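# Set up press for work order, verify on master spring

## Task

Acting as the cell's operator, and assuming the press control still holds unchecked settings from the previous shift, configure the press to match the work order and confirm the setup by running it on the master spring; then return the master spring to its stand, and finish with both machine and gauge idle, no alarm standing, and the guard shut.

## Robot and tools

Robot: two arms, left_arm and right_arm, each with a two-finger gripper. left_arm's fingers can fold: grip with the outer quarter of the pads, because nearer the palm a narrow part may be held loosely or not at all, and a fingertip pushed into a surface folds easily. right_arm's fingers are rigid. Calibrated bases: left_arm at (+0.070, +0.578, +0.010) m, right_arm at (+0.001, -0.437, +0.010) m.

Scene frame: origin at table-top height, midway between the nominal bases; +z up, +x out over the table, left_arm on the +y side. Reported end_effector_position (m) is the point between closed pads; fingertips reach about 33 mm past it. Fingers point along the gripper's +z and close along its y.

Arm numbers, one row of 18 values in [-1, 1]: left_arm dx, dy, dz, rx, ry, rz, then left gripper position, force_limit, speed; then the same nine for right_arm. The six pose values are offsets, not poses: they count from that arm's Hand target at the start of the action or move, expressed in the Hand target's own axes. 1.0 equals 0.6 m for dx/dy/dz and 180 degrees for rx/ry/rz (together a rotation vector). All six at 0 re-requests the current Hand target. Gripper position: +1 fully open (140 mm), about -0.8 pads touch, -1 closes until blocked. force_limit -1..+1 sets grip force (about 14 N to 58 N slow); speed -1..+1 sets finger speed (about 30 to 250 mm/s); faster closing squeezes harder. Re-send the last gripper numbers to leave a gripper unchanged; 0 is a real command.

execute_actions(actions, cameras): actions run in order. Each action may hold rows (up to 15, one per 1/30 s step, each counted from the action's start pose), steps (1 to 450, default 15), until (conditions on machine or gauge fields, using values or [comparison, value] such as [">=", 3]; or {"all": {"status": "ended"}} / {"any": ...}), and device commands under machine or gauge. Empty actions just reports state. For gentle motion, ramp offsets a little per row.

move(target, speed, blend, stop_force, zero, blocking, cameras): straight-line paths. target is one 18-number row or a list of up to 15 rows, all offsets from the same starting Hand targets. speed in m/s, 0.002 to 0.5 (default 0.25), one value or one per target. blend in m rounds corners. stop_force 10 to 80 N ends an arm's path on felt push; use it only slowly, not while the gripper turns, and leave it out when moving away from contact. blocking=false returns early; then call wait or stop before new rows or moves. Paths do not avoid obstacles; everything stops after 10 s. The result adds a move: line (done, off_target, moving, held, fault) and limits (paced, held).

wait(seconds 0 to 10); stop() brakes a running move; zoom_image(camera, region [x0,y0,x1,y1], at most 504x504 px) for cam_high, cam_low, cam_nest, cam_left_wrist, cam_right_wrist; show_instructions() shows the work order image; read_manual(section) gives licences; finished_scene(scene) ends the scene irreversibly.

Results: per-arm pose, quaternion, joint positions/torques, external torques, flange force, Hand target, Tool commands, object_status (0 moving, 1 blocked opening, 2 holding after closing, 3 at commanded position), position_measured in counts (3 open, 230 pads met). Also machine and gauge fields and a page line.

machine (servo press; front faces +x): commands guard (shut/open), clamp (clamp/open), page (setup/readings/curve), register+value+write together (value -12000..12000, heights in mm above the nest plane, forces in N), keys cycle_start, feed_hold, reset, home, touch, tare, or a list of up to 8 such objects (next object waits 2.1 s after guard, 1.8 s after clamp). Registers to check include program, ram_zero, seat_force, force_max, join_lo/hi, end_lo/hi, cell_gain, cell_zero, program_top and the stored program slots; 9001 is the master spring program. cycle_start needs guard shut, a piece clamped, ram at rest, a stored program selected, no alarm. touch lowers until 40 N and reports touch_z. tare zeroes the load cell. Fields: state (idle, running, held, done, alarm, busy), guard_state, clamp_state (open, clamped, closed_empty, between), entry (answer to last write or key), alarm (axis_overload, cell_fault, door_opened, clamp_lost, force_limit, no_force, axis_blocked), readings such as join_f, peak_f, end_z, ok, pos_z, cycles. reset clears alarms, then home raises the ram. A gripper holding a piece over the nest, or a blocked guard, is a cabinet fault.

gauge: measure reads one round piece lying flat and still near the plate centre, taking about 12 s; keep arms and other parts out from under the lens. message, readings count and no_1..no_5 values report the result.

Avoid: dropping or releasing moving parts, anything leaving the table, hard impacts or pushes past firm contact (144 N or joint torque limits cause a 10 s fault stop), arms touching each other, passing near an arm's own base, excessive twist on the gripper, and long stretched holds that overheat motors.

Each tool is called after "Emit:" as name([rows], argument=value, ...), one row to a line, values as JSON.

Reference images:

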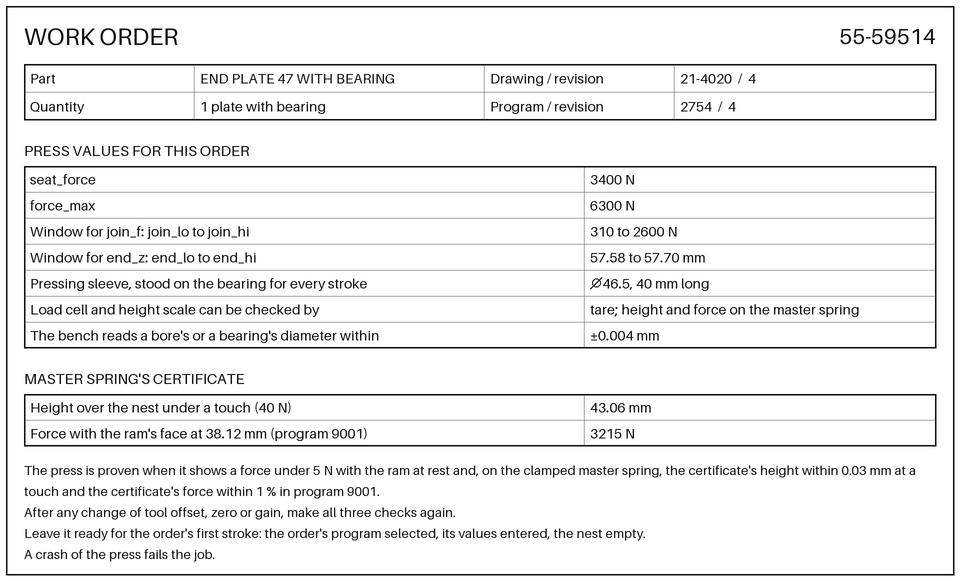

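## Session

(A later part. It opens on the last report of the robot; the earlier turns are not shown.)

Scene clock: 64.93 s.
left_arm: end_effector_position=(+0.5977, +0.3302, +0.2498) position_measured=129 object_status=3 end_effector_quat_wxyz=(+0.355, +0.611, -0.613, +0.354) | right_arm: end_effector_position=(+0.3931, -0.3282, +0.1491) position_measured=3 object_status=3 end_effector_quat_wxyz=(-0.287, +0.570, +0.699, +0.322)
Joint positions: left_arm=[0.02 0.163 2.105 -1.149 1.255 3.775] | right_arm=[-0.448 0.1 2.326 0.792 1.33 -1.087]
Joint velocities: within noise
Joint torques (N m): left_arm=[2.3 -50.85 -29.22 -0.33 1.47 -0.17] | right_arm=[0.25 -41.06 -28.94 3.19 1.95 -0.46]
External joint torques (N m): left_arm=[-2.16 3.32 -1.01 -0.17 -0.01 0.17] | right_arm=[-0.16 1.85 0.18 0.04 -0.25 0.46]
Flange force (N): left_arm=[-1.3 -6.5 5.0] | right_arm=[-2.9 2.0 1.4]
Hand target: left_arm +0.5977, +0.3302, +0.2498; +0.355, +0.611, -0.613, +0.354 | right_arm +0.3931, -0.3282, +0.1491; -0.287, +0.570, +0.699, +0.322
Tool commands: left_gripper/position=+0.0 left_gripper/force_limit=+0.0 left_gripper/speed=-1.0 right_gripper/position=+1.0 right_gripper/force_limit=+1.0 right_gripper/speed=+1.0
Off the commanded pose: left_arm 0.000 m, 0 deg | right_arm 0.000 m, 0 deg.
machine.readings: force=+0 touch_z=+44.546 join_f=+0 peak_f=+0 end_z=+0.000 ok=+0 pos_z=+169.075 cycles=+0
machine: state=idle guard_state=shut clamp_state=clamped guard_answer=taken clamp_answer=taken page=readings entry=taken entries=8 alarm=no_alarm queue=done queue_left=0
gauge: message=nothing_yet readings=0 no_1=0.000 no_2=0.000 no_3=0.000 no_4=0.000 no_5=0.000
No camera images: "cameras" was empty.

Emit:
execute_actions([
  {"machine":[{"register":"ram_zero","value":152.411,"write":true},{"register":"program","value":9001,"write":true},{"touch":true,"page":"readings"}],"steps":450,"until":{"machine":{"queue":["!=","running"]}}},
  {"machine":{"page":"setup"},"steps":1},
], cameras=[])

Emit:
execute_actions([
  {"machine":{"page":"readings"},"steps":1},
], cameras=[])

Scene clock: 77.50 s.
left_arm: end_effector_position=(+0.5977, +0.3302, +0.2498) position_measured=129 object_status=3 end_effector_quat_wxyz=(+0.355, +0.611, -0.613, +0.354) | right_arm: end_effector_position=(+0.3931, -0.3282, +0.1491) position_measured=3 object_status=3 end_effector_quat_wxyz=(-0.287, +0.570, +0.699, +0.322)
Joint positions: left_arm=[0.02 0.163 2.105 -1.149 1.255 3.775] | right_arm=[-0.448 0.1 2.326 0.792 1.33 -1.087]
Joint velocities: within noise
Joint torques (N m): left_arm=[2.49 -50.87 -29.3 -0.37 1.49 -0.19] | right_arm=[0.25 -41.07 -28.92 3.18 1.95 -0.46]
External joint torques (N m): left_arm=[-2.43 3.31 -1.11 -0.14 -0.03 0.19] | right_arm=[-0.23 2.14 0.15 0.04 -0.25 0.47]
External joint torques at the end of the 1st action: left_arm=[-2.46 3.4 -1.14 -0.14 0.01 0.24] | right_arm=[-0.21 2.11 0.07 0.02 -0.23 0.45]
Flange force (N): left_arm=[-1.0 -6.7 5.3] | right_arm=[-3.5 2.3 1.4]
Flange force at the end of the 1st action (N): left_arm=[-1.1 -6.9 5.4] | right_arm=[-3.5 2.4 1.3]
Hand target: left_arm +0.5977, +0.3302, +0.2498; +0.355, +0.611, -0.613, +0.354 | right_arm +0.3931, -0.3282, +0.1491; -0.287, +0.570, +0.699, +0.322
Tool commands: left_gripper/position=+0.0 left_gripper/force_limit=+0.0 left_gripper/speed=-1.0 right_gripper/position=+1.0 right_gripper/force_limit=+1.0 right_gripper/speed=+1.0
Off the commanded pose: left_arm 0.000 m, 0 deg | right_arm 0.000 m, 0 deg.
machine.setup: program=+9001 ram_zero=+152.411 seat_force=+3400 force_max=+6300 join_lo=+310 join_hi=+2600 end_lo=+57.580 end_hi=+57.700 cell_gain=+1.875 cell_zero=-61 program_revision=+1 program_top=+38.120 stored1_number=+9001 stored1_revision=+1 stored2_number=+2754 stored2_revision=+4 stored3_number=+5310 stored3_revision=+2 stored4_number=+5513 stored4_revision=+6 stored5_number=+6956 stored5_revision=+5
machine: state=idle guard_state=shut clamp_state=clamped guard_answer=taken clamp_answer=taken page=setup entry=taken entries=11 alarm=no_alarm queue=done queue_left=0
gauge: message=nothing_yet readings=0 no_1=0.000 no_2=0.000 no_3=0.000 no_4=0.000 no_5=0.000
No camera images: "cameras" was empty.

Scene clock: 77.73 s.
left_arm: end_effector_position=(+0.5977, +0.3302, +0.2498) position_measured=129 object_status=3 end_effector_quat_wxyz=(+0.355, +0.611, -0.613, +0.354) | right_arm: end_effector_position=(+0.3931, -0.3282, +0.1491) position_measured=3 object_status=3 end_effector_quat_wxyz=(-0.287, +0.570, +0.699, +0.322)
Joint positions: left_arm=[0.02 0.163 2.105 -1.149 1.255 3.775] | right_arm=[-0.448 0.1 2.326 0.792 1.33 -1.087]
Joint velocities: within noise
Joint torques (N m): left_arm=[2.39 -51.14 -29.33 -0.35 1.47 -0.2] | right_arm=[0.35 -41.33 -28.85 3.23 1.94 -0.46]
External joint torques (N m): left_arm=[-2.34 3.63 -0.94 -0.16 -0.01 0.2] | right_arm=[-0.33 2.53 0.23 -0.03 -0.24 0.47]
Flange force (N): left_arm=[-1.6 -6.9 5.4] | right_arm=[-4.4 2.4 1.5]
Hand target: left_arm +0.5977, +0.3302, +0.2498; +0.355, +0.611, -0.613, +0.354 | right_arm +0.3931, -0.3282, +0.1491; -0.287, +0.570, +0.699, +0.322
Tool commands: left_gripper/position=+0.0 left_gripper/force_limit=+0.0 left_gripper/speed=-1.0 right_gripper/position=+1.0 right_gripper/force_limit=+1.0 right_gripper/speed=+1.0
Off the commanded pose: left_arm 0.000 m, 0 deg | right_arm 0.000 m, 0 deg.
machine.readings: force=+0 touch_z=+43.069 join_f=+0 peak_f=+0 end_z=+0.000 ok=+0 pos_z=+167.589 cycles=+0
machine: state=idle guard_state=shut clamp_state=clamped guard_answer=taken clamp_answer=taken page=readings entry=taken entries=11 alarm=no_alarm queue=done queue_left=0
gauge: message=nothing_yet readings=0 no_1=0.000 no_2=0.000 no_3=0.000 no_4=0.000 no_5=0.000
No camera images: "cameras" was empty.

Emit:
execute_actions([
  {"machine":{"cycle_start":true},"steps":450,"until":{"machine":{"queue":["!=","running"],"state":["!=","running"]}}},
  {"steps":30},
], cameras=[])

Scene clock: 83.63 s.
left_arm: end_effector_position=(+0.5977, +0.3302, +0.2498) position_measured=129 object_status=3 end_effector_quat_wxyz=(+0.355, +0.611, -0.613, +0.354) | right_arm: end_effector_position=(+0.3931, -0.3282, +0.1491) position_measured=3 object_status=3 end_effector_quat_wxyz=(-0.287, +0.570, +0.699, +0.322)
Joint positions: left_arm=[0.02 0.163 2.105 -1.149 1.255 3.775] | right_arm=[-0.448 0.1 2.326 0.792 1.33 -1.087]
Joint velocities: within noise
Joint torques (N m): left_arm=[2.44 -50.55 -29.26 -0.32 1.4 -0.15] | right_arm=[0.39 -41.04 -28.92 3.18 1.99 -0.44]
External joint torques (N m): left_arm=[-2.34 2.98 -1.1 -0.19 0.05 0.15] | right_arm=[-0.38 1.93 0.17 0.04 -0.29 0.44]
External joint torques at the end of the 1st action: left_arm=[-2.15 3.02 -0.85 -0.16 -0.01 0.23] | right_arm=[-0.25 2.06 0.09 0.03 -0.27 0.43]
Flange force (N): left_arm=[-0.6 -6.2 4.9] | right_arm=[-3.4 1.8 1.1]
Flange force at the end of the 1st action (N): left_arm=[-1.2 -5.8 4.9] | right_arm=[-3.5 2.2 1.3]
Hand target: left_arm +0.5977, +0.3302, +0.2498; +0.355, +0.611, -0.613, +0.354 | right_arm +0.3931, -0.3282, +0.1491; -0.287, +0.570, +0.699, +0.322
Tool commands: left_gripper/position=+0.0 left_gripper/force_limit=+0.0 left_gripper/speed=-1.0 right_gripper/position=+1.0 right_gripper/force_limit=+1.0 right_gripper/speed=+1.0
Off the commanded pose: left_arm 0.000 m, 0 deg | right_arm 0.000 m, 0 deg.
machine.readings: force=+0 touch_z=+43.069 join_f=+5273 peak_f=+5616 end_z=+38.118 ok=+0 pos_z=+167.589 cycles=+1
machine: state=done guard_state=shut clamp_state=clamped guard_answer=taken clamp_answer=taken page=readings entry=taken entries=12 alarm=no_alarm queue=done queue_left=0
gauge: message=nothing_yet readings=0 no_1=0.000 no_2=0.000 no_3=0.000 no_4=0.000 no_5=0.000
No camera images: "cameras" was empty.

Emit:
execute_actions([
  {"machine":[{"register":"cell_gain","value":1.070,"write":true},{"register":"ram_zero","value":152.393,"write":true},{"tare":true},{"touch":true,"page":"readings"},{"cycle_start":true}],"steps":450,"until":{"machine":{"queue":["!=","running"],"state":["!=","running"]}}},
  {"steps":420,"until":{"machine":{"queue":["!=","running"],"state":["!=","running"]}}},
  {"machine":{"page":"curve"},"steps":30},
], cameras=[])

Emit:
execute_actions([
  {"machine":{"page":"readings"},"steps":1},
], cameras=[])

Scene clock: 102.30 s.
left_arm: end_effector_position=(+0.5977, +0.3302, +0.2498) position_measured=129 object_status=3 end_effector_quat_wxyz=(+0.355, +0.611, -0.613, +0.354) | right_arm: end_effector_position=(+0.3931, -0.3282, +0.1491) position_measured=3 object_status=3 end_effector_quat_wxyz=(-0.287, +0.570, +0.699, +0.322)
Joint positions: left_arm=[0.02 0.163 2.105 -1.149 1.255 3.775] | right_arm=[-0.448 0.1 2.326 0.792 1.33 -1.087]
Joint velocities: within noise
Joint torques (N m): left_arm=[2.97 -50.96 -29.45 -0.35 1.45 -0.15] | right_arm=[0.19 -41.05 -28.81 3.21 1.96 -0.43]
External joint torques (N m): left_arm=[-2.92 3.46 -0.82 -0.15 0.01 0.15] | right_arm=[-0.15 2.16 0.13 0 -0.26 0.44]
External joint torques at the end of the 1st action: left_arm=[-2.71 3.19 -0.92 -0.16 -0.02 0.18] | right_arm=[-0.44 2.15 0.23 0.04 -0.29 0.51]
External joint torques at the end of the 2nd action: left_arm=[-2.76 3.33 -0.97 -0.19 -0.02 0.21] | right_arm=[-0.23 2.27 0.11 0.05 -0.3 0.47]
Flange force (N): left_arm=[-0.8 -6.4 6.3] | right_arm=[-3.5 2.4 1.5]
Flange force at the end of the 1st action (N): left_arm=[-0.7 -6.2 5.9] | right_arm=[-3.7 2.0 1.2]
Flange force at the end of the 2nd action (N): left_arm=[-0.8 -6.5 6.0] | right_arm=[-3.8 2.5 1.6]
Hand target: left_arm +0.5977, +0.3302, +0.2498; +0.355, +0.611, -0.613, +0.354 | right_arm +0.3931, -0.3282, +0.1491; -0.287, +0.570, +0.699, +0.322
Tool commands: left_gripper/position=+0.0 left_gripper/force_limit=+0.0 left_gripper/speed=-1.0 right_gripper/position=+1.0 right_gripper/force_limit=+1.0 right_gripper/speed=+1.0
Off the commanded pose: left_arm 0.000 m, 0 deg | right_arm 0.000 m, 0 deg.
machine.curve: curve1_z=+44.120 curve1_f=+2 curve2_z=+43.263 curve2_f=+0 curve3_z=+42.406 curve3_f=+475 curve4_z=+41.549 curve4_f=+1014 curve5_z=+40.691 curve5_f=+1553 curve6_z=+39.834 curve6_f=+2117 curve7_z=+38.977 curve7_f=+2665 curve8_z=+38.120 curve8_f=+3217
machine: state=done guard_state=shut clamp_state=clamped guard_answer=taken clamp_answer=taken page=curve entry=taken entries=17 alarm=no_alarm queue=done queue_left=0
gauge: message=nothing_yet readings=0 no_1=0.000 no_2=0.000 no_3=0.000 no_4=0.000 no_5=0.000
No camera images: "cameras" was empty.

Scene clock: 102.53 s.
left_arm: end_effector_position=(+0.5977, +0.3302, +0.2498) position_measured=129 object_status=3 end_effector_quat_wxyz=(+0.355, +0.611, -0.613, +0.354) | right_arm: end_effector_position=(+0.3931, -0.3282, +0.1491) position_measured=3 object_status=3 end_effector_quat_wxyz=(-0.287, +0.570, +0.699, +0.322)
Joint positions: left_arm=[0.02 0.163 2.105 -1.149 1.255 3.775] | right_arm=[-0.448 0.1 2.326 0.792 1.33 -1.087]
Joint velocities: within noise
Joint torques (N m): left_arm=[2.75 -50.94 -29.3 -0.29 1.48 -0.19] | right_arm=[0.41 -41.48 -28.89 3.24 2.01 -0.5]
External joint torques (N m): left_arm=[-2.72 3.44 -0.99 -0.21 -0.02 0.19] | right_arm=[-0.45 2.37 0.12 -0.02 -0.31 0.5]
Flange force (N): left_arm=[-0.9 -6.7 6.0] | right_arm=[-4.2 2.3 1.2]
Hand target: left_arm +0.5977, +0.3302, +0.2498; +0.355, +0.611, -0.613, +0.354 | right_arm +0.3931, -0.3282, +0.1491; -0.287, +0.570, +0.699, +0.322
Tool commands: left_gripper/position=+0.0 left_gripper/force_limit=+0.0 left_gripper/speed=-1.0 right_gripper/position=+1.0 right_gripper/force_limit=+1.0 right_gripper/speed=+1.0
Off the commanded pose: left_arm 0.000 m, 0 deg | right_arm 0.000 m, 0 deg.
machine.readings: force=+0 touch_z=+43.056 join_f=+3021 peak_f=+3218 end_z=+38.118 ok=+0 pos_z=+167.607 cycles=+2
machine: state=done guard_state=shut clamp_state=clamped guard_answer=taken clamp_answer=taken page=readings entry=taken entries=17 alarm=no_alarm queue=done queue_left=0
gauge: message=nothing_yet readings=0 no_1=0.000 no_2=0.000 no_3=0.000 no_4=0.000 no_5=0.000
No camera images: "cameras" was empty.

Emit:
execute_actions([
  {"machine":[{"register":"program","value":2754,"write":true,"page":"setup"},{"guard":"open"},{"clamp":"open"}],"steps":250,"until":{"machine":{"queue":["!=","running"],"clamp_state":"open","guard_state":"open"}}},
], cameras=["cam_nest"])

Emit:
move([
  [0.138,0,0.337,0,0,0,0,0,-1, 0,0,0,0,0,0,1,1,1],
  [0.140,0,0.503,0,0,0,0,0,-1, 0,0,0,0,0,0,1,1,1],
  [0.140,0,0.503,0,0,0,-1,0.1,-1, 0,0,0,0,0,0,1,1,1],
], speed=[0.2,0.05,0.05], blend=[0.03,0,0], cameras=["cam_nest","cam_left_wrist"])

Emit:
wait(seconds=0.7, cameras=[])

Scene clock: 107.67 s.
left_arm: end_effector_position=(+0.5977, +0.3302, +0.2498) position_measured=129 object_status=3 end_effector_quat_wxyz=(+0.355, +0.611, -0.613, +0.354) | right_arm: end_effector_position=(+0.3931, -0.3282, +0.1491) position_measured=3 object_status=3 end_effector_quat_wxyz=(-0.287, +0.570, +0.699, +0.322)
Joint positions: left_arm=[0.02 0.163 2.105 -1.149 1.255 3.775] | right_arm=[-0.448 0.1 2.326 0.792 1.33 -1.087]
Joint velocities: within noise
Joint torques (N m): left_arm=[2.78 -50.83 -29.46 -0.35 1.49 -0.17] | right_arm=[0.26 -40.81 -28.91 3.22 1.96 -0.46]
External joint torques (N m): left_arm=[-2.86 3.37 -0.79 -0.16 -0.03 0.17] | right_arm=[-0.28 1.92 0.13 0 -0.26 0.47]
Flange force (N): left_arm=[-0.8 -6.2 6.3] | right_arm=[-3.2 2.0 1.1]
Hand target: left_arm +0.5977, +0.3302, +0.2498; +0.355, +0.611, -0.613, +0.354 | right_arm +0.3931, -0.3282, +0.1491; -0.287, +0.570, +0.699, +0.322
Tool commands: left_gripper/position=+0.0 left_gripper/force_limit=+0.0 left_gripper/speed=-1.0 right_gripper/position=+1.0 right_gripper/force_limit=+1.0 right_gripper/speed=+1.0
Off the commanded pose: left_arm 0.000 m, 0 deg | right_arm 0.000 m, 0 deg.
machine.setup: program=+2754 ram_zero=+152.393 seat_force=+3400 force_max=+6300 join_lo=+310 join_hi=+2600 end_lo=+57.580 end_hi=+57.700 cell_gain=+1.070 cell_zero=-61 program_revision=+4 program_top=+57.700 stored1_number=+9001 stored1_revision=+1 stored2_number=+2754 stored2_revision=+4 stored3_number=+5310 stored3_revision=+2 stored4_number=+5513 stored4_revision=+6 stored5_number=+6956 stored5_revision=+5
machine: state=idle guard_state=open clamp_state=open guard_answer=taken clamp_answer=taken page=setup entry=taken entries=18 alarm=no_alarm queue=done queue_left=0
gauge: message=nothing_yet readings=0 no_1=0.000 no_2=0.000 no_3=0.000 no_4=0.000 no_5=0.000
Images, in order (width x height): cam_nest 672x504.

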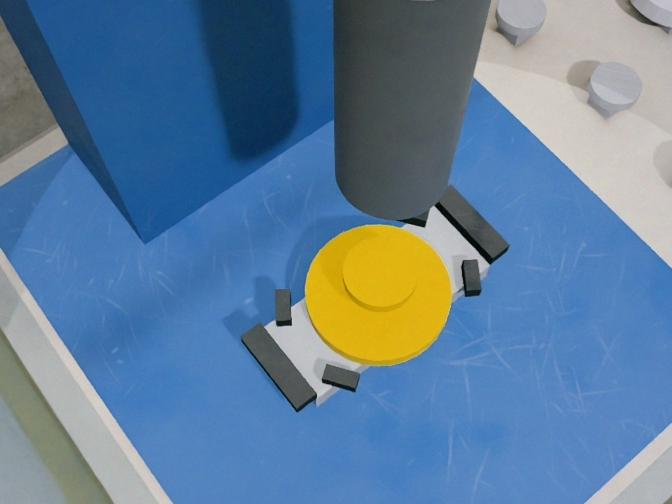

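Scene clock: 112.27 s.
left_arm: end_effector_position=(+0.5970, +0.0267, +0.1723) position_measured=163 object_status=0 end_effector_quat_wxyz=(+0.354, +0.611, -0.613, +0.354) | right_arm: end_effector_position=(+0.3931, -0.3282, +0.1491) position_measured=3 object_status=3 end_effector_quat_wxyz=(-0.287, +0.570, +0.699, +0.322)
Joint positions: left_arm=[-0.512 0.342 2.05 -1.537 0.853 3.809] | right_arm=[-0.448 0.1 2.326 0.792 1.33 -1.087]
Joint velocities: within noise
Joint torques (N m): left_arm=[-3.42 -56.97 -22.56 -0.02 0.78 -0.27] | right_arm=[0.28 -40.96 -28.99 3.2 1.96 -0.48]
External joint torques (N m): left_arm=[3.54 -5.83 -4.68 -1.33 0.75 0.27] | right_arm=[-0.26 1.96 0.3 0.01 -0.26 0.49]
Flange force (N): left_arm=[4.5 -3.3 -7.5] | right_arm=[-3.2 1.8 1.4]
Hand target: left_arm +0.5970, +0.0267, +0.1723; +0.355, +0.611, -0.613, +0.354 | right_arm +0.3931, -0.3282, +0.1491; -0.287, +0.570, +0.699, +0.322
Off the commanded pose: left_arm 0.000 m, 0 deg | right_arm 0.000 m, 0 deg.
machine.setup: program=+2754 ram_zero=+152.393 seat_force=+3400 force_max=+6300 join_lo=+310 join_hi=+2600 end_lo=+57.580 end_hi=+57.700 cell_gain=+1.070 cell_zero=-61 program_revision=+4 program_top=+57.700 stored1_number=+9001 stored1_revision=+1 stored2_number=+2754 stored2_revision=+4 stored3_number=+5310 stored3_revision=+2 stored4_number=+5513 stored4_revision=+6 stored5_number=+6956 stored5_revision=+5
machine: state=idle guard_state=open clamp_state=open guard_answer=taken clamp_answer=taken page=setup entry=taken entries=18 alarm=no_alarm queue=done queue_left=0
gauge: message=nothing_yet readings=0 no_1=0.000 no_2=0.000 no_3=0.000 no_4=0.000 no_5=0.000
move: done
camera_calibration:
cam_left_wrist: T_world_to_cam=[[-0.999987, 0.00428164, -0.00270151, 0.606896], [0.00501045, 0.760552, -0.649257, 0.0886894], [-0.000725241, -0.649262, -0.760564, 0.291203], [0, 0, 0, 1]] pos_world=[0.606655, 0.119016, 0.280701]
Images, in order (width x height): cam_nest 672x504, cam_left_wrist 672x504.

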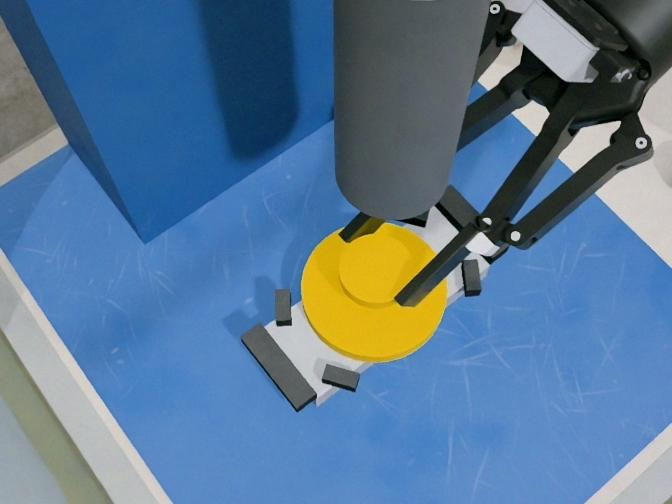

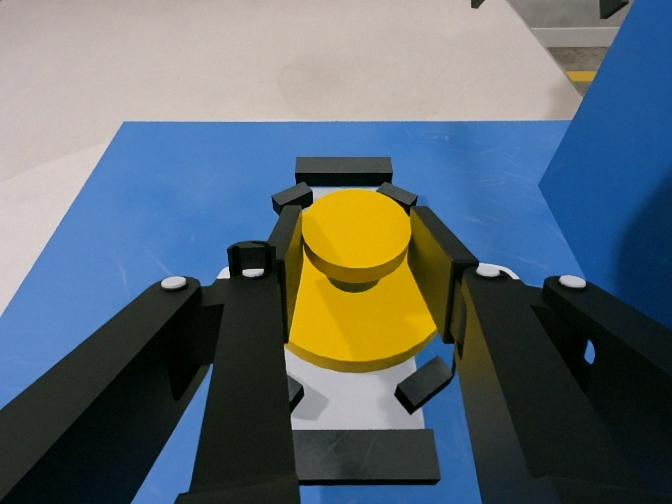

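Scene clock: 112.97 s.
left_arm: end_effector_position=(+0.5970, +0.0266, +0.1723) position_measured=163 object_status=2 end_effector_quat_wxyz=(+0.355, +0.611, -0.613, +0.354) | right_arm: end_effector_position=(+0.3931, -0.3282, +0.1491) position_measured=3 object_status=3 end_effector_quat_wxyz=(-0.287, +0.570, +0.699, +0.322)
Joint positions: left_arm=[-0.512 0.342 2.05 -1.537 0.853 3.809] | right_arm=[-0.448 0.1 2.326 0.792 1.33 -1.087]
Joint velocities: within noise
Joint torques (N m): left_arm=[-4.55 -57.53 -22.33 0.11 1.35 -0.27] | right_arm=[0.26 -41.14 -28.93 3.22 1.95 -0.47]
External joint torques (N m): left_arm=[4.17 -5.28 -5.13 -1.51 0.19 0.27] | right_arm=[-0.25 2.01 0.19 0 -0.25 0.47]
Flange force (N): left_arm=[4.0 -4.6 -6.7] | right_arm=[-3.3 2.0 1.3]
Hand target: left_arm +0.5970, +0.0267, +0.1723; +0.355, +0.611, -0.613, +0.354 | right_arm +0.3931, -0.3282, +0.1491; -0.287, +0.570, +0.699, +0.322
Tool commands: left_gripper/position=-1.0 left_gripper/force_limit=+0.1 left_gripper/speed=-1.0 right_gripper/position=+1.0 right_gripper/force_limit=+1.0 right_gripper/speed=+1.0
Off the commanded pose: left_arm 0.000 m, 0 deg | right_arm 0.000 m, 0 deg.
machine.setup: program=+2754 ram_zero=+152.393 seat_force=+3400 force_max=+6300 join_lo=+310 join_hi=+2600 end_lo=+57.580 end_hi=+57.700 cell_gain=+1.070 cell_zero=-61 program_revision=+4 program_top=+57.700 stored1_number=+9001 stored1_revision=+1 stored2_number=+2754 stored2_revision=+4 stored3_number=+5310 stored3_revision=+2 stored4_number=+5513 stored4_revision=+6 stored5_number=+6956 stored5_revision=+5
machine: state=idle guard_state=open clamp_state=open guard_answer=taken clamp_answer=taken page=setup entry=taken entries=18 alarm=no_alarm queue=done queue_left=0
gauge: message=nothing_yet readings=0 no_1=0.000 no_2=0.000 no_3=0.000 no_4=0.000 no_5=0.000
wait: 0.70 s
No camera images: "cameras" was empty.

Emit:
move([
  [0.0866,0,-0.05,0,0,0,-1,0.1,-1, 0,0,0,0,0,0,1,1,1],
  [-0.337,-0.336,-0.676,0.2165,0,-0.125,-1,0.1,-1, 0,0,0,0,0,0,1,1,1],
  [-0.4885,-0.336,-0.5885,0.2165,0,-0.125,-1,0.1,-1, 0,0,0,0,0,0,1,1,1],
], speed=[0.1,0.2,0.1], blend=[0.04,0.03,0], cameras=["cam_low","cam_left_wrist","cam_high"])

Emit:
zoom_image(camera="cam_low", region=[410, 180, 530, 290])

Emit:
zoom_image(camera="cam_high", region=[470, 210, 570, 310])

Scene clock: 118.13 s.
left_arm: end_effector_position=(+0.7997, +0.4784, +0.0941) position_measured=163 object_status=2 end_effector_quat_wxyz=(+0.193, +0.799, -0.332, +0.462) | right_arm: end_effector_position=(+0.3931, -0.3282, +0.1491) position_measured=3 object_status=3 end_effector_quat_wxyz=(-0.287, +0.570, +0.699, +0.322)
Joint positions: left_arm=[0.14 0.398 2.186 -1.828 0.794 4.08] | right_arm=[-0.448 0.1 2.326 0.792 1.33 -1.087]
Joint velocities: within noise
Joint torques (N m): left_arm=[2.92 -70.56 -23.43 -2.55 3.9 -0.12] | right_arm=[0.36 -41.12 -28.91 3.2 1.92 -0.43]
External joint torques (N m): left_arm=[-3.03 8.86 2.74 0.9 -1.89 0.12] | right_arm=[-0.4 2.3 0.29 0.01 -0.22 0.44]
Flange force (N): left_arm=[-7.9 -0.7 13.2] | right_arm=[-4.0 2.0 1.3]
Hand target: left_arm +0.7996, +0.4784, +0.0941; +0.193, +0.799, -0.332, +0.462 | right_arm +0.3931, -0.3282, +0.1491; -0.287, +0.570, +0.699, +0.322
Off the commanded pose: left_arm 0.000 m, 0 deg | right_arm 0.000 m, 0 deg.
machine.setup: program=+2754 ram_zero=+152.393 seat_force=+3400 force_max=+6300 join_lo=+310 join_hi=+2600 end_lo=+57.580 end_hi=+57.700 cell_gain=+1.070 cell_zero=-61 program_revision=+4 program_top=+57.700 stored1_number=+9001 stored1_revision=+1 stored2_number=+2754 stored2_revision=+4 stored3_number=+5310 stored3_revision=+2 stored4_number=+5513 stored4_revision=+6 stored5_number=+6956 stored5_revision=+5
machine: state=idle guard_state=open clamp_state=open guard_answer=taken clamp_answer=taken page=setup entry=taken entries=18 alarm=no_alarm queue=done queue_left=0
gauge: message=nothing_yet readings=0 no_1=0.000 no_2=0.000 no_3=0.000 no_4=0.000 no_5=0.000
move: done; blend cut to 0.03 m at target 1
camera_calibration:
cam_left_wrist: T_world_to_cam=[[-0.710201, -0.703998, -0.00107158, 0.914304], [-0.535112, 0.540815, -0.648979, 0.230378], [0.457459, -0.460332, -0.760806, 0.0684379], [0, 0, 0, 1]] pos_world=[0.74131, 0.55058, 0.202558]
Images, in order (width x height): cam_high 672x504, cam_low 672x504, cam_left_wrist 672x504.

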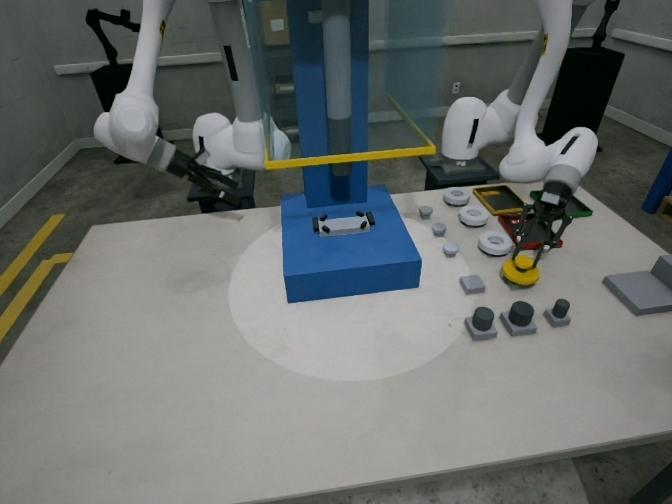

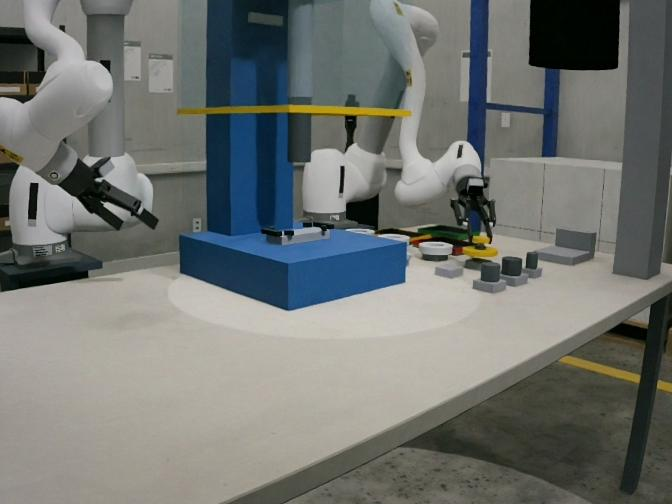

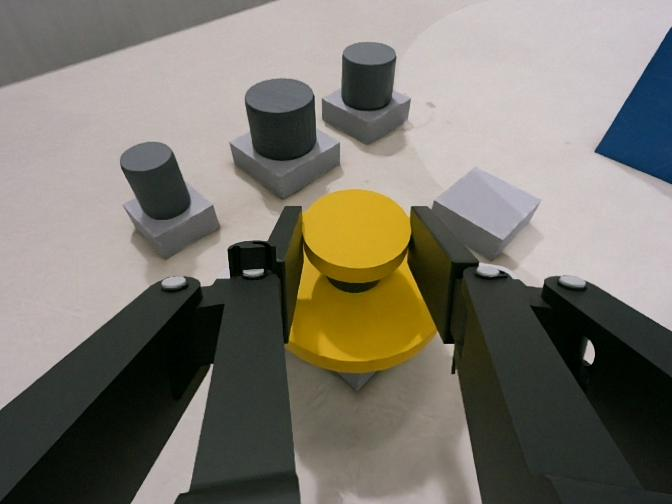

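Scaled by 4.200.

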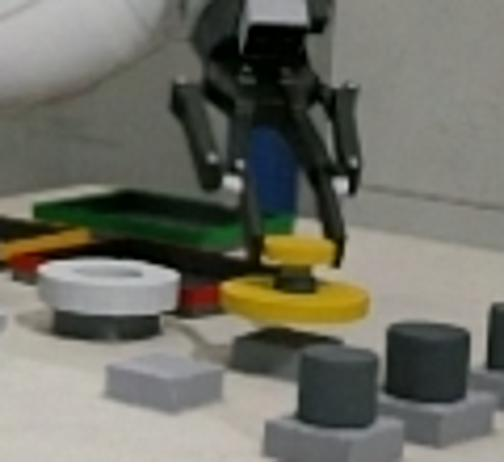

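Scaled by 5.040.

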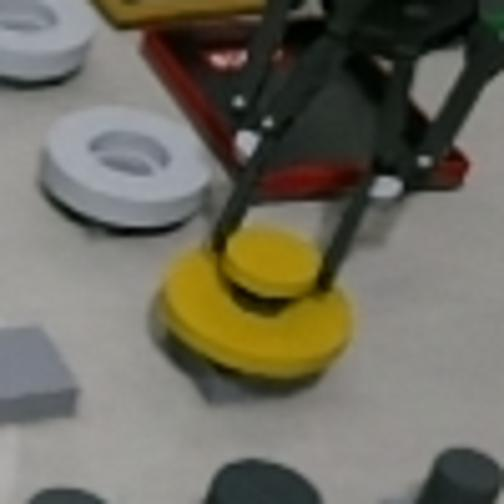

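Lower: world down 0.026, with stop.

Emit:
move(target=[-0.0375,0,0.0217,0,0,0,-1,0.1,-1, 0,0,0,0,0,0,1,1,1], speed=0.01, stop_force=12, cameras=["cam_low","cam_left_wrist"])

Emit:
zoom_image(camera="cam_low", region=[410, 180, 530, 290])

Emit:
move([
  [0,0,0,0,0,0,0,0,-1, 0,0,0,0,0,0,1,1,1],
  [0,0,-0.25,0,0,0,0,0,-1, 0,0,0,0,0,0,1,1,1],
], speed=[0.05,0.1], cameras=["cam_low","cam_left_wrist"])

Emit:
execute_actions([
  {"machine":[{"guard":"shut"}],"steps":90,"until":{"machine":{"guard_state":"shut"}}},
], cameras=["cam_high"])

Scene clock: 121.03 s.
left_arm: end_effector_position=(+0.7997, +0.4782, +0.0741) position_measured=163 object_status=2 end_effector_quat_wxyz=(+0.193, +0.799, -0.332, +0.462) | right_arm: end_effector_position=(+0.3931, -0.3282, +0.1491) position_measured=3 object_status=3 end_effector_quat_wxyz=(-0.287, +0.570, +0.699, +0.322)
Joint positions: left_arm=[0.14 0.432 2.192 -1.866 0.806 4.134] | right_arm=[-0.448 0.1 2.326 0.792 1.33 -1.087]
Joint velocities: within noise
Joint torques (N m): left_arm=[-0.95 -60.24 -18.39 -1.1 0.76 -0.26] | right_arm=[0.24 -41 -28.85 3.2 1.95 -0.46]
External joint torques (N m): left_arm=[0.96 -3.22 -0.71 -0.52 1.32 0.26] | right_arm=[-0.45 2.21 0.11 0.02 -0.26 0.47]
Flange force (N): left_arm=[1.3 1.3 -4.4] | right_arm=[-3.9 2.1 1.1]
Hand target: left_arm +0.7997, +0.4783, +0.0741; +0.193, +0.799, -0.332, +0.462 (not the last commanded pose) | right_arm +0.3931, -0.3282, +0.1491; -0.287, +0.570, +0.699, +0.322
Off the commanded pose: left_arm 0.006 m, 0 deg | right_arm 0.000 m, 0 deg.
machine.setup: program=+2754 ram_zero=+152.393 seat_force=+3400 force_max=+6300 join_lo=+310 join_hi=+2600 end_lo=+57.580 end_hi=+57.700 cell_gain=+1.070 cell_zero=-61 program_revision=+4 program_top=+57.700 stored1_number=+9001 stored1_revision=+1 stored2_number=+2754 stored2_revision=+4 stored3_number=+5310 stored3_revision=+2 stored4_number=+5513 stored4_revision=+6 stored5_number=+6956 stored5_revision=+5
machine: state=idle guard_state=open clamp_state=open guard_answer=taken clamp_answer=taken page=setup entry=taken entries=18 alarm=no_alarm queue=done queue_left=0
gauge: message=nothing_yet readings=0 no_1=0.000 no_2=0.000 no_3=0.000 no_4=0.000 no_5=0.000
move: contact (left_arm)
camera_calibration:
cam_left_wrist: T_world_to_cam=[[-0.710274, -0.703925, -0.00100518, 0.914253], [-0.534875, 0.540627, -0.649331, 0.217453], [0.457624, -0.460665, -0.760505, 0.0531552], [0, 0, 0, 1]] pos_world=[0.741355, 0.550491, 0.182543]
Images, in order (width x height): cam_low 672x504, cam_left_wrist 672x504.

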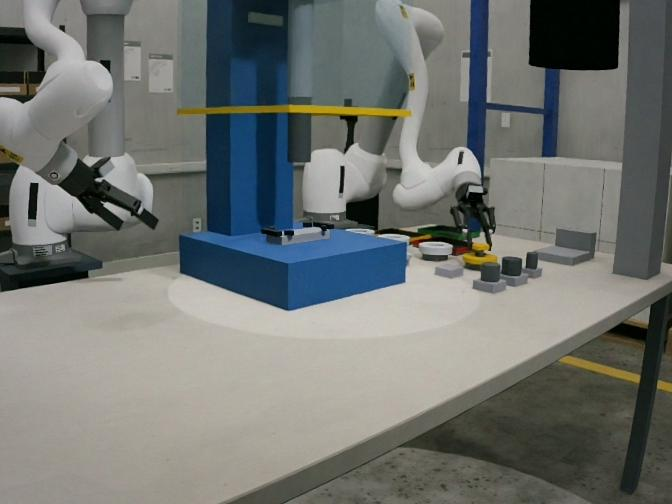

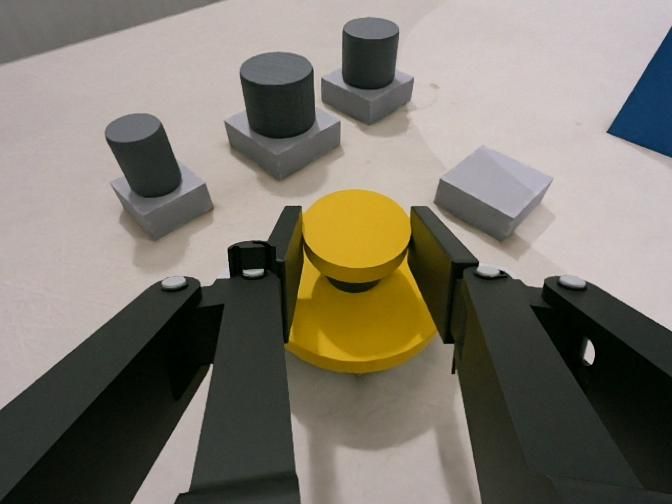

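Scaled by 4.200.

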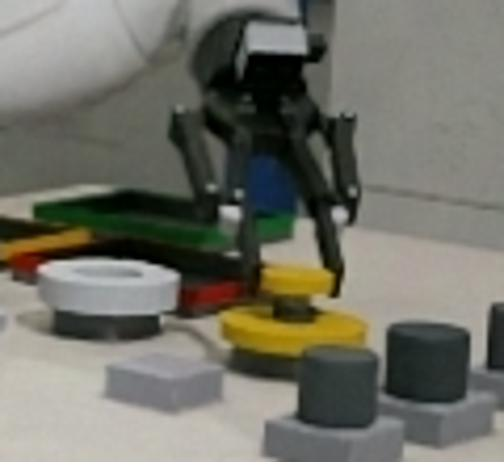

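Scene clock: 123.83 s.
left_arm: end_effector_position=(+0.7080, +0.5705, +0.1488) position_measured=129 object_status=3 end_effector_quat_wxyz=(+0.193, +0.799, -0.332, +0.462) | right_arm: end_effector_position=(+0.3931, -0.3282, +0.1491) position_measured=3 object_status=3 end_effector_quat_wxyz=(-0.287, +0.570, +0.699, +0.322)
Joint positions: left_arm=[0.361 0.237 2.272 -1.566 0.908 3.96] | right_arm=[-0.448 0.1 2.326 0.792 1.33 -1.087]
Joint velocities: within noise
Joint torques (N m): left_arm=[2.59 -51.01 -22.02 -1.18 1.85 -0.17] | right_arm=[0.42 -41 -28.9 3.21 2 -0.48]
External joint torques (N m): left_arm=[-2.7 3.19 -0.98 -0.15 -0.04 0.17] | right_arm=[-0.39 2.17 0.15 0.01 -0.3 0.48]
Flange force (N): left_arm=[-1.2 -2.7 9.2] | right_arm=[-3.8 2.1 1.2]
Hand target: left_arm +0.7081, +0.5705, +0.1488; +0.193, +0.799, -0.332, +0.462 | right_arm +0.3931, -0.3282, +0.1491; -0.287, +0.570, +0.699, +0.322
Off the commanded pose: left_arm 0.000 m, 0 deg | right_arm 0.000 m, 0 deg.
machine.setup: program=+2754 ram_zero=+152.393 seat_force=+3400 force_max=+6300 join_lo=+310 join_hi=+2600 end_lo=+57.580 end_hi=+57.700 cell_gain=+1.070 cell_zero=-61 program_revision=+4 program_top=+57.700 stored1_number=+9001 stored1_revision=+1 stored2_number=+2754 stored2_revision=+4 stored3_number=+5310 stored3_revision=+2 stored4_number=+5513 stored4_revision=+6 stored5_number=+6956 stored5_revision=+5
machine: state=idle guard_state=open clamp_state=open guard_answer=taken clamp_answer=taken page=setup entry=taken entries=18 alarm=no_alarm queue=done queue_left=0
gauge: message=nothing_yet readings=0 no_1=0.000 no_2=0.000 no_3=0.000 no_4=0.000 no_5=0.000
move: done
camera_calibration:
cam_left_wrist: T_world_to_cam=[[-0.710263, -0.703935, -0.00100147, 0.914146], [-0.534957, 0.540689, -0.649212, 0.167016], [0.457545, -0.460576, -0.760607, 0.194421], [0, 0, 0, 1]] pos_world=[0.649675, 0.642742, 0.257222]
Images, in order (width x height): cam_low 672x504, cam_left_wrist 672x504.

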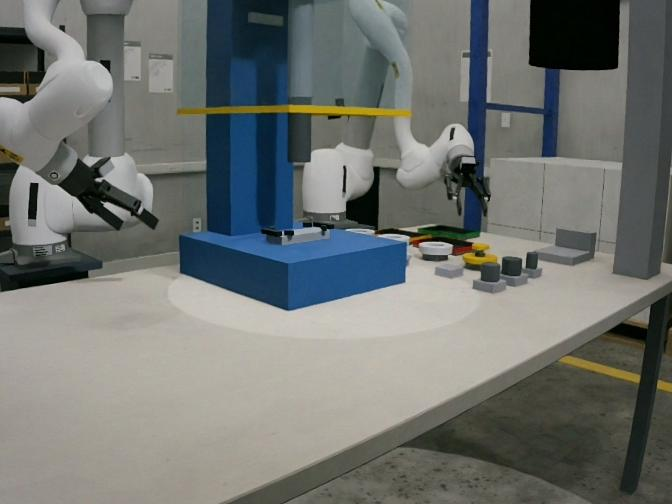

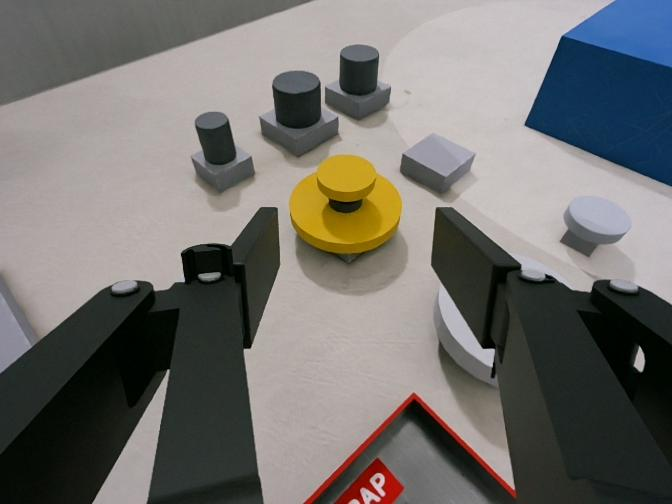

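Scene clock: 125.53 s.
left_arm: end_effector_position=(+0.7080, +0.5705, +0.1488) position_measured=129 object_status=3 end_effector_quat_wxyz=(+0.193, +0.799, -0.332, +0.462) | right_arm: end_effector_position=(+0.3931, -0.3282, +0.1491) position_measured=3 object_status=3 end_effector_quat_wxyz=(-0.287, +0.570, +0.699, +0.322)
Joint positions: left_arm=[0.361 0.237 2.272 -1.566 0.908 3.96] | right_arm=[-0.448 0.1 2.326 0.792 1.33 -1.087]
Joint velocities: within noise
Joint torques (N m): left_arm=[2.37 -51.22 -22.09 -1.18 1.78 -0.2] | right_arm=[0.28 -41.1 -28.86 3.26 1.98 -0.49]
External joint torques (N m): left_arm=[-2.34 3.41 -0.74 -0.13 0.02 0.19] | right_arm=[-0.24 2.05 0.15 -0.04 -0.28 0.49]
Flange force (N): left_arm=[-2.1 -2.9 8.7] | right_arm=[-3.4 2.2 1.3]
Hand target: left_arm +0.7081, +0.5705, +0.1488; +0.193, +0.799, -0.332, +0.462 | right_arm +0.3931, -0.3282, +0.1491; -0.287, +0.570, +0.699, +0.322
Tool commands: left_gripper/position=+0.0 left_gripper/force_limit=+0.0 left_gripper/speed=-1.0 right_gripper/position=+1.0 right_gripper/force_limit=+1.0 right_gripper/speed=+1.0
Off the commanded pose: left_arm 0.000 m, 0 deg | right_arm 0.000 m, 0 deg.
machine.setup: program=+2754 ram_zero=+152.393 seat_force=+3400 force_max=+6300 join_lo=+310 join_hi=+2600 end_lo=+57.580 end_hi=+57.700 cell_gain=+1.070 cell_zero=-61 program_revision=+4 program_top=+57.700 stored1_number=+9001 stored1_revision=+1 stored2_number=+2754 stored2_revision=+4 stored3_number=+5310 stored3_revision=+2 stored4_number=+5513 stored4_revision=+6 stored5_number=+6956 stored5_revision=+5
machine: state=idle guard_state=shut clamp_state=open guard_answer=taken clamp_answer=taken page=setup entry=taken entries=18 alarm=no_alarm queue=running queue_left=0
gauge: message=nothing_yet readings=0 no_1=0.000 no_2=0.000 no_3=0.000 no_4=0.000 no_5=0.000
Images, in order (width x height): cam_high 672x504.

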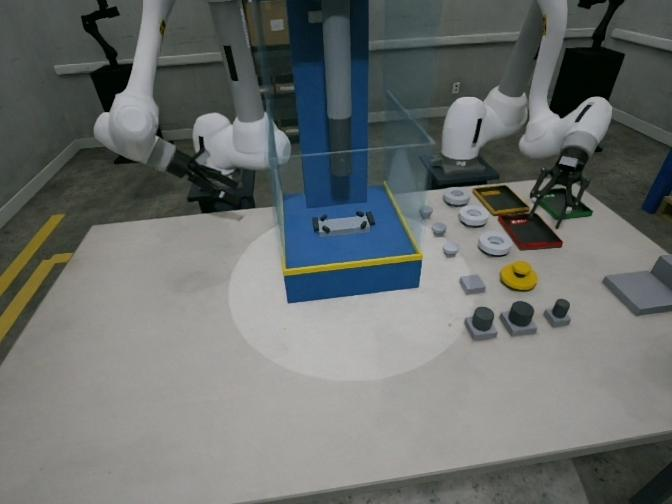

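Emit:
wait(seconds=1, cameras=[])

Emit:
finished_scene(scene=1)

Scene clock: 126.77 s.
left_arm: end_effector_position=(+0.7080, +0.5705, +0.1488) position_measured=129 object_status=3 end_effector_quat_wxyz=(+0.193, +0.799, -0.332, +0.462) | right_arm: end_effector_position=(+0.3931, -0.3282, +0.1491) position_measured=3 object_status=3 end_effector_quat_wxyz=(-0.287, +0.570, +0.699, +0.322)
Joint positions: left_arm=[0.361 0.237 2.272 -1.566 0.908 3.96] | right_arm=[-0.448 0.1 2.326 0.792 1.33 -1.087]
Joint velocities: within noise
Joint torques (N m): left_arm=[2.61 -51.2 -21.9 -1.19 1.81 -0.2] | right_arm=[0.26 -41.31 -28.92 3.23 1.92 -0.47]
External joint torques (N m): left_arm=[-2.84 3.44 -1.04 -0.14 0.01 0.2] | right_arm=[-0.38 2.82 0.19 -0.01 -0.23 0.48]
Flange force (N): left_arm=[-1.4 -3.0 9.7] | right_arm=[-4.9 2.7 1.5]
Hand target: left_arm +0.7081, +0.5705, +0.1488; +0.193, +0.799, -0.332, +0.462 | right_arm +0.3931, -0.3282, +0.1491; -0.287, +0.570, +0.699, +0.322
Tool commands: left_gripper/position=+0.0 left_gripper/force_limit=+0.0 left_gripper/speed=-1.0 right_gripper/position=+1.0 right_gripper/force_limit=+1.0 right_gripper/speed=+1.0
Off the commanded pose: left_arm 0.000 m, 0 deg | right_arm 0.000 m, 0 deg.
machine.setup: program=+2754 ram_zero=+152.393 seat_force=+3400 force_max=+6300 join_lo=+310 join_hi=+2600 end_lo=+57.580 end_hi=+57.700 cell_gain=+1.070 cell_zero=-61 program_revision=+4 program_top=+57.700 stored1_number=+9001 stored1_revision=+1 stored2_number=+2754 stored2_revision=+4 stored3_number=+5310 stored3_revision=+2 stored4_number=+5513 stored4_revision=+6 stored5_number=+6956 stored5_revision=+5
machine: state=idle guard_state=shut clamp_state=open guard_answer=taken clamp_answer=taken page=setup entry=taken entries=18 alarm=no_alarm queue=done queue_left=0
gauge: message=nothing_yet readings=0 no_1=0.000 no_2=0.000 no_3=0.000 no_4=0.000 no_5=0.000
wait: 1.00 s; at rest from the start
No camera images: "cameras" was empty.

The scene is finished: the task was done.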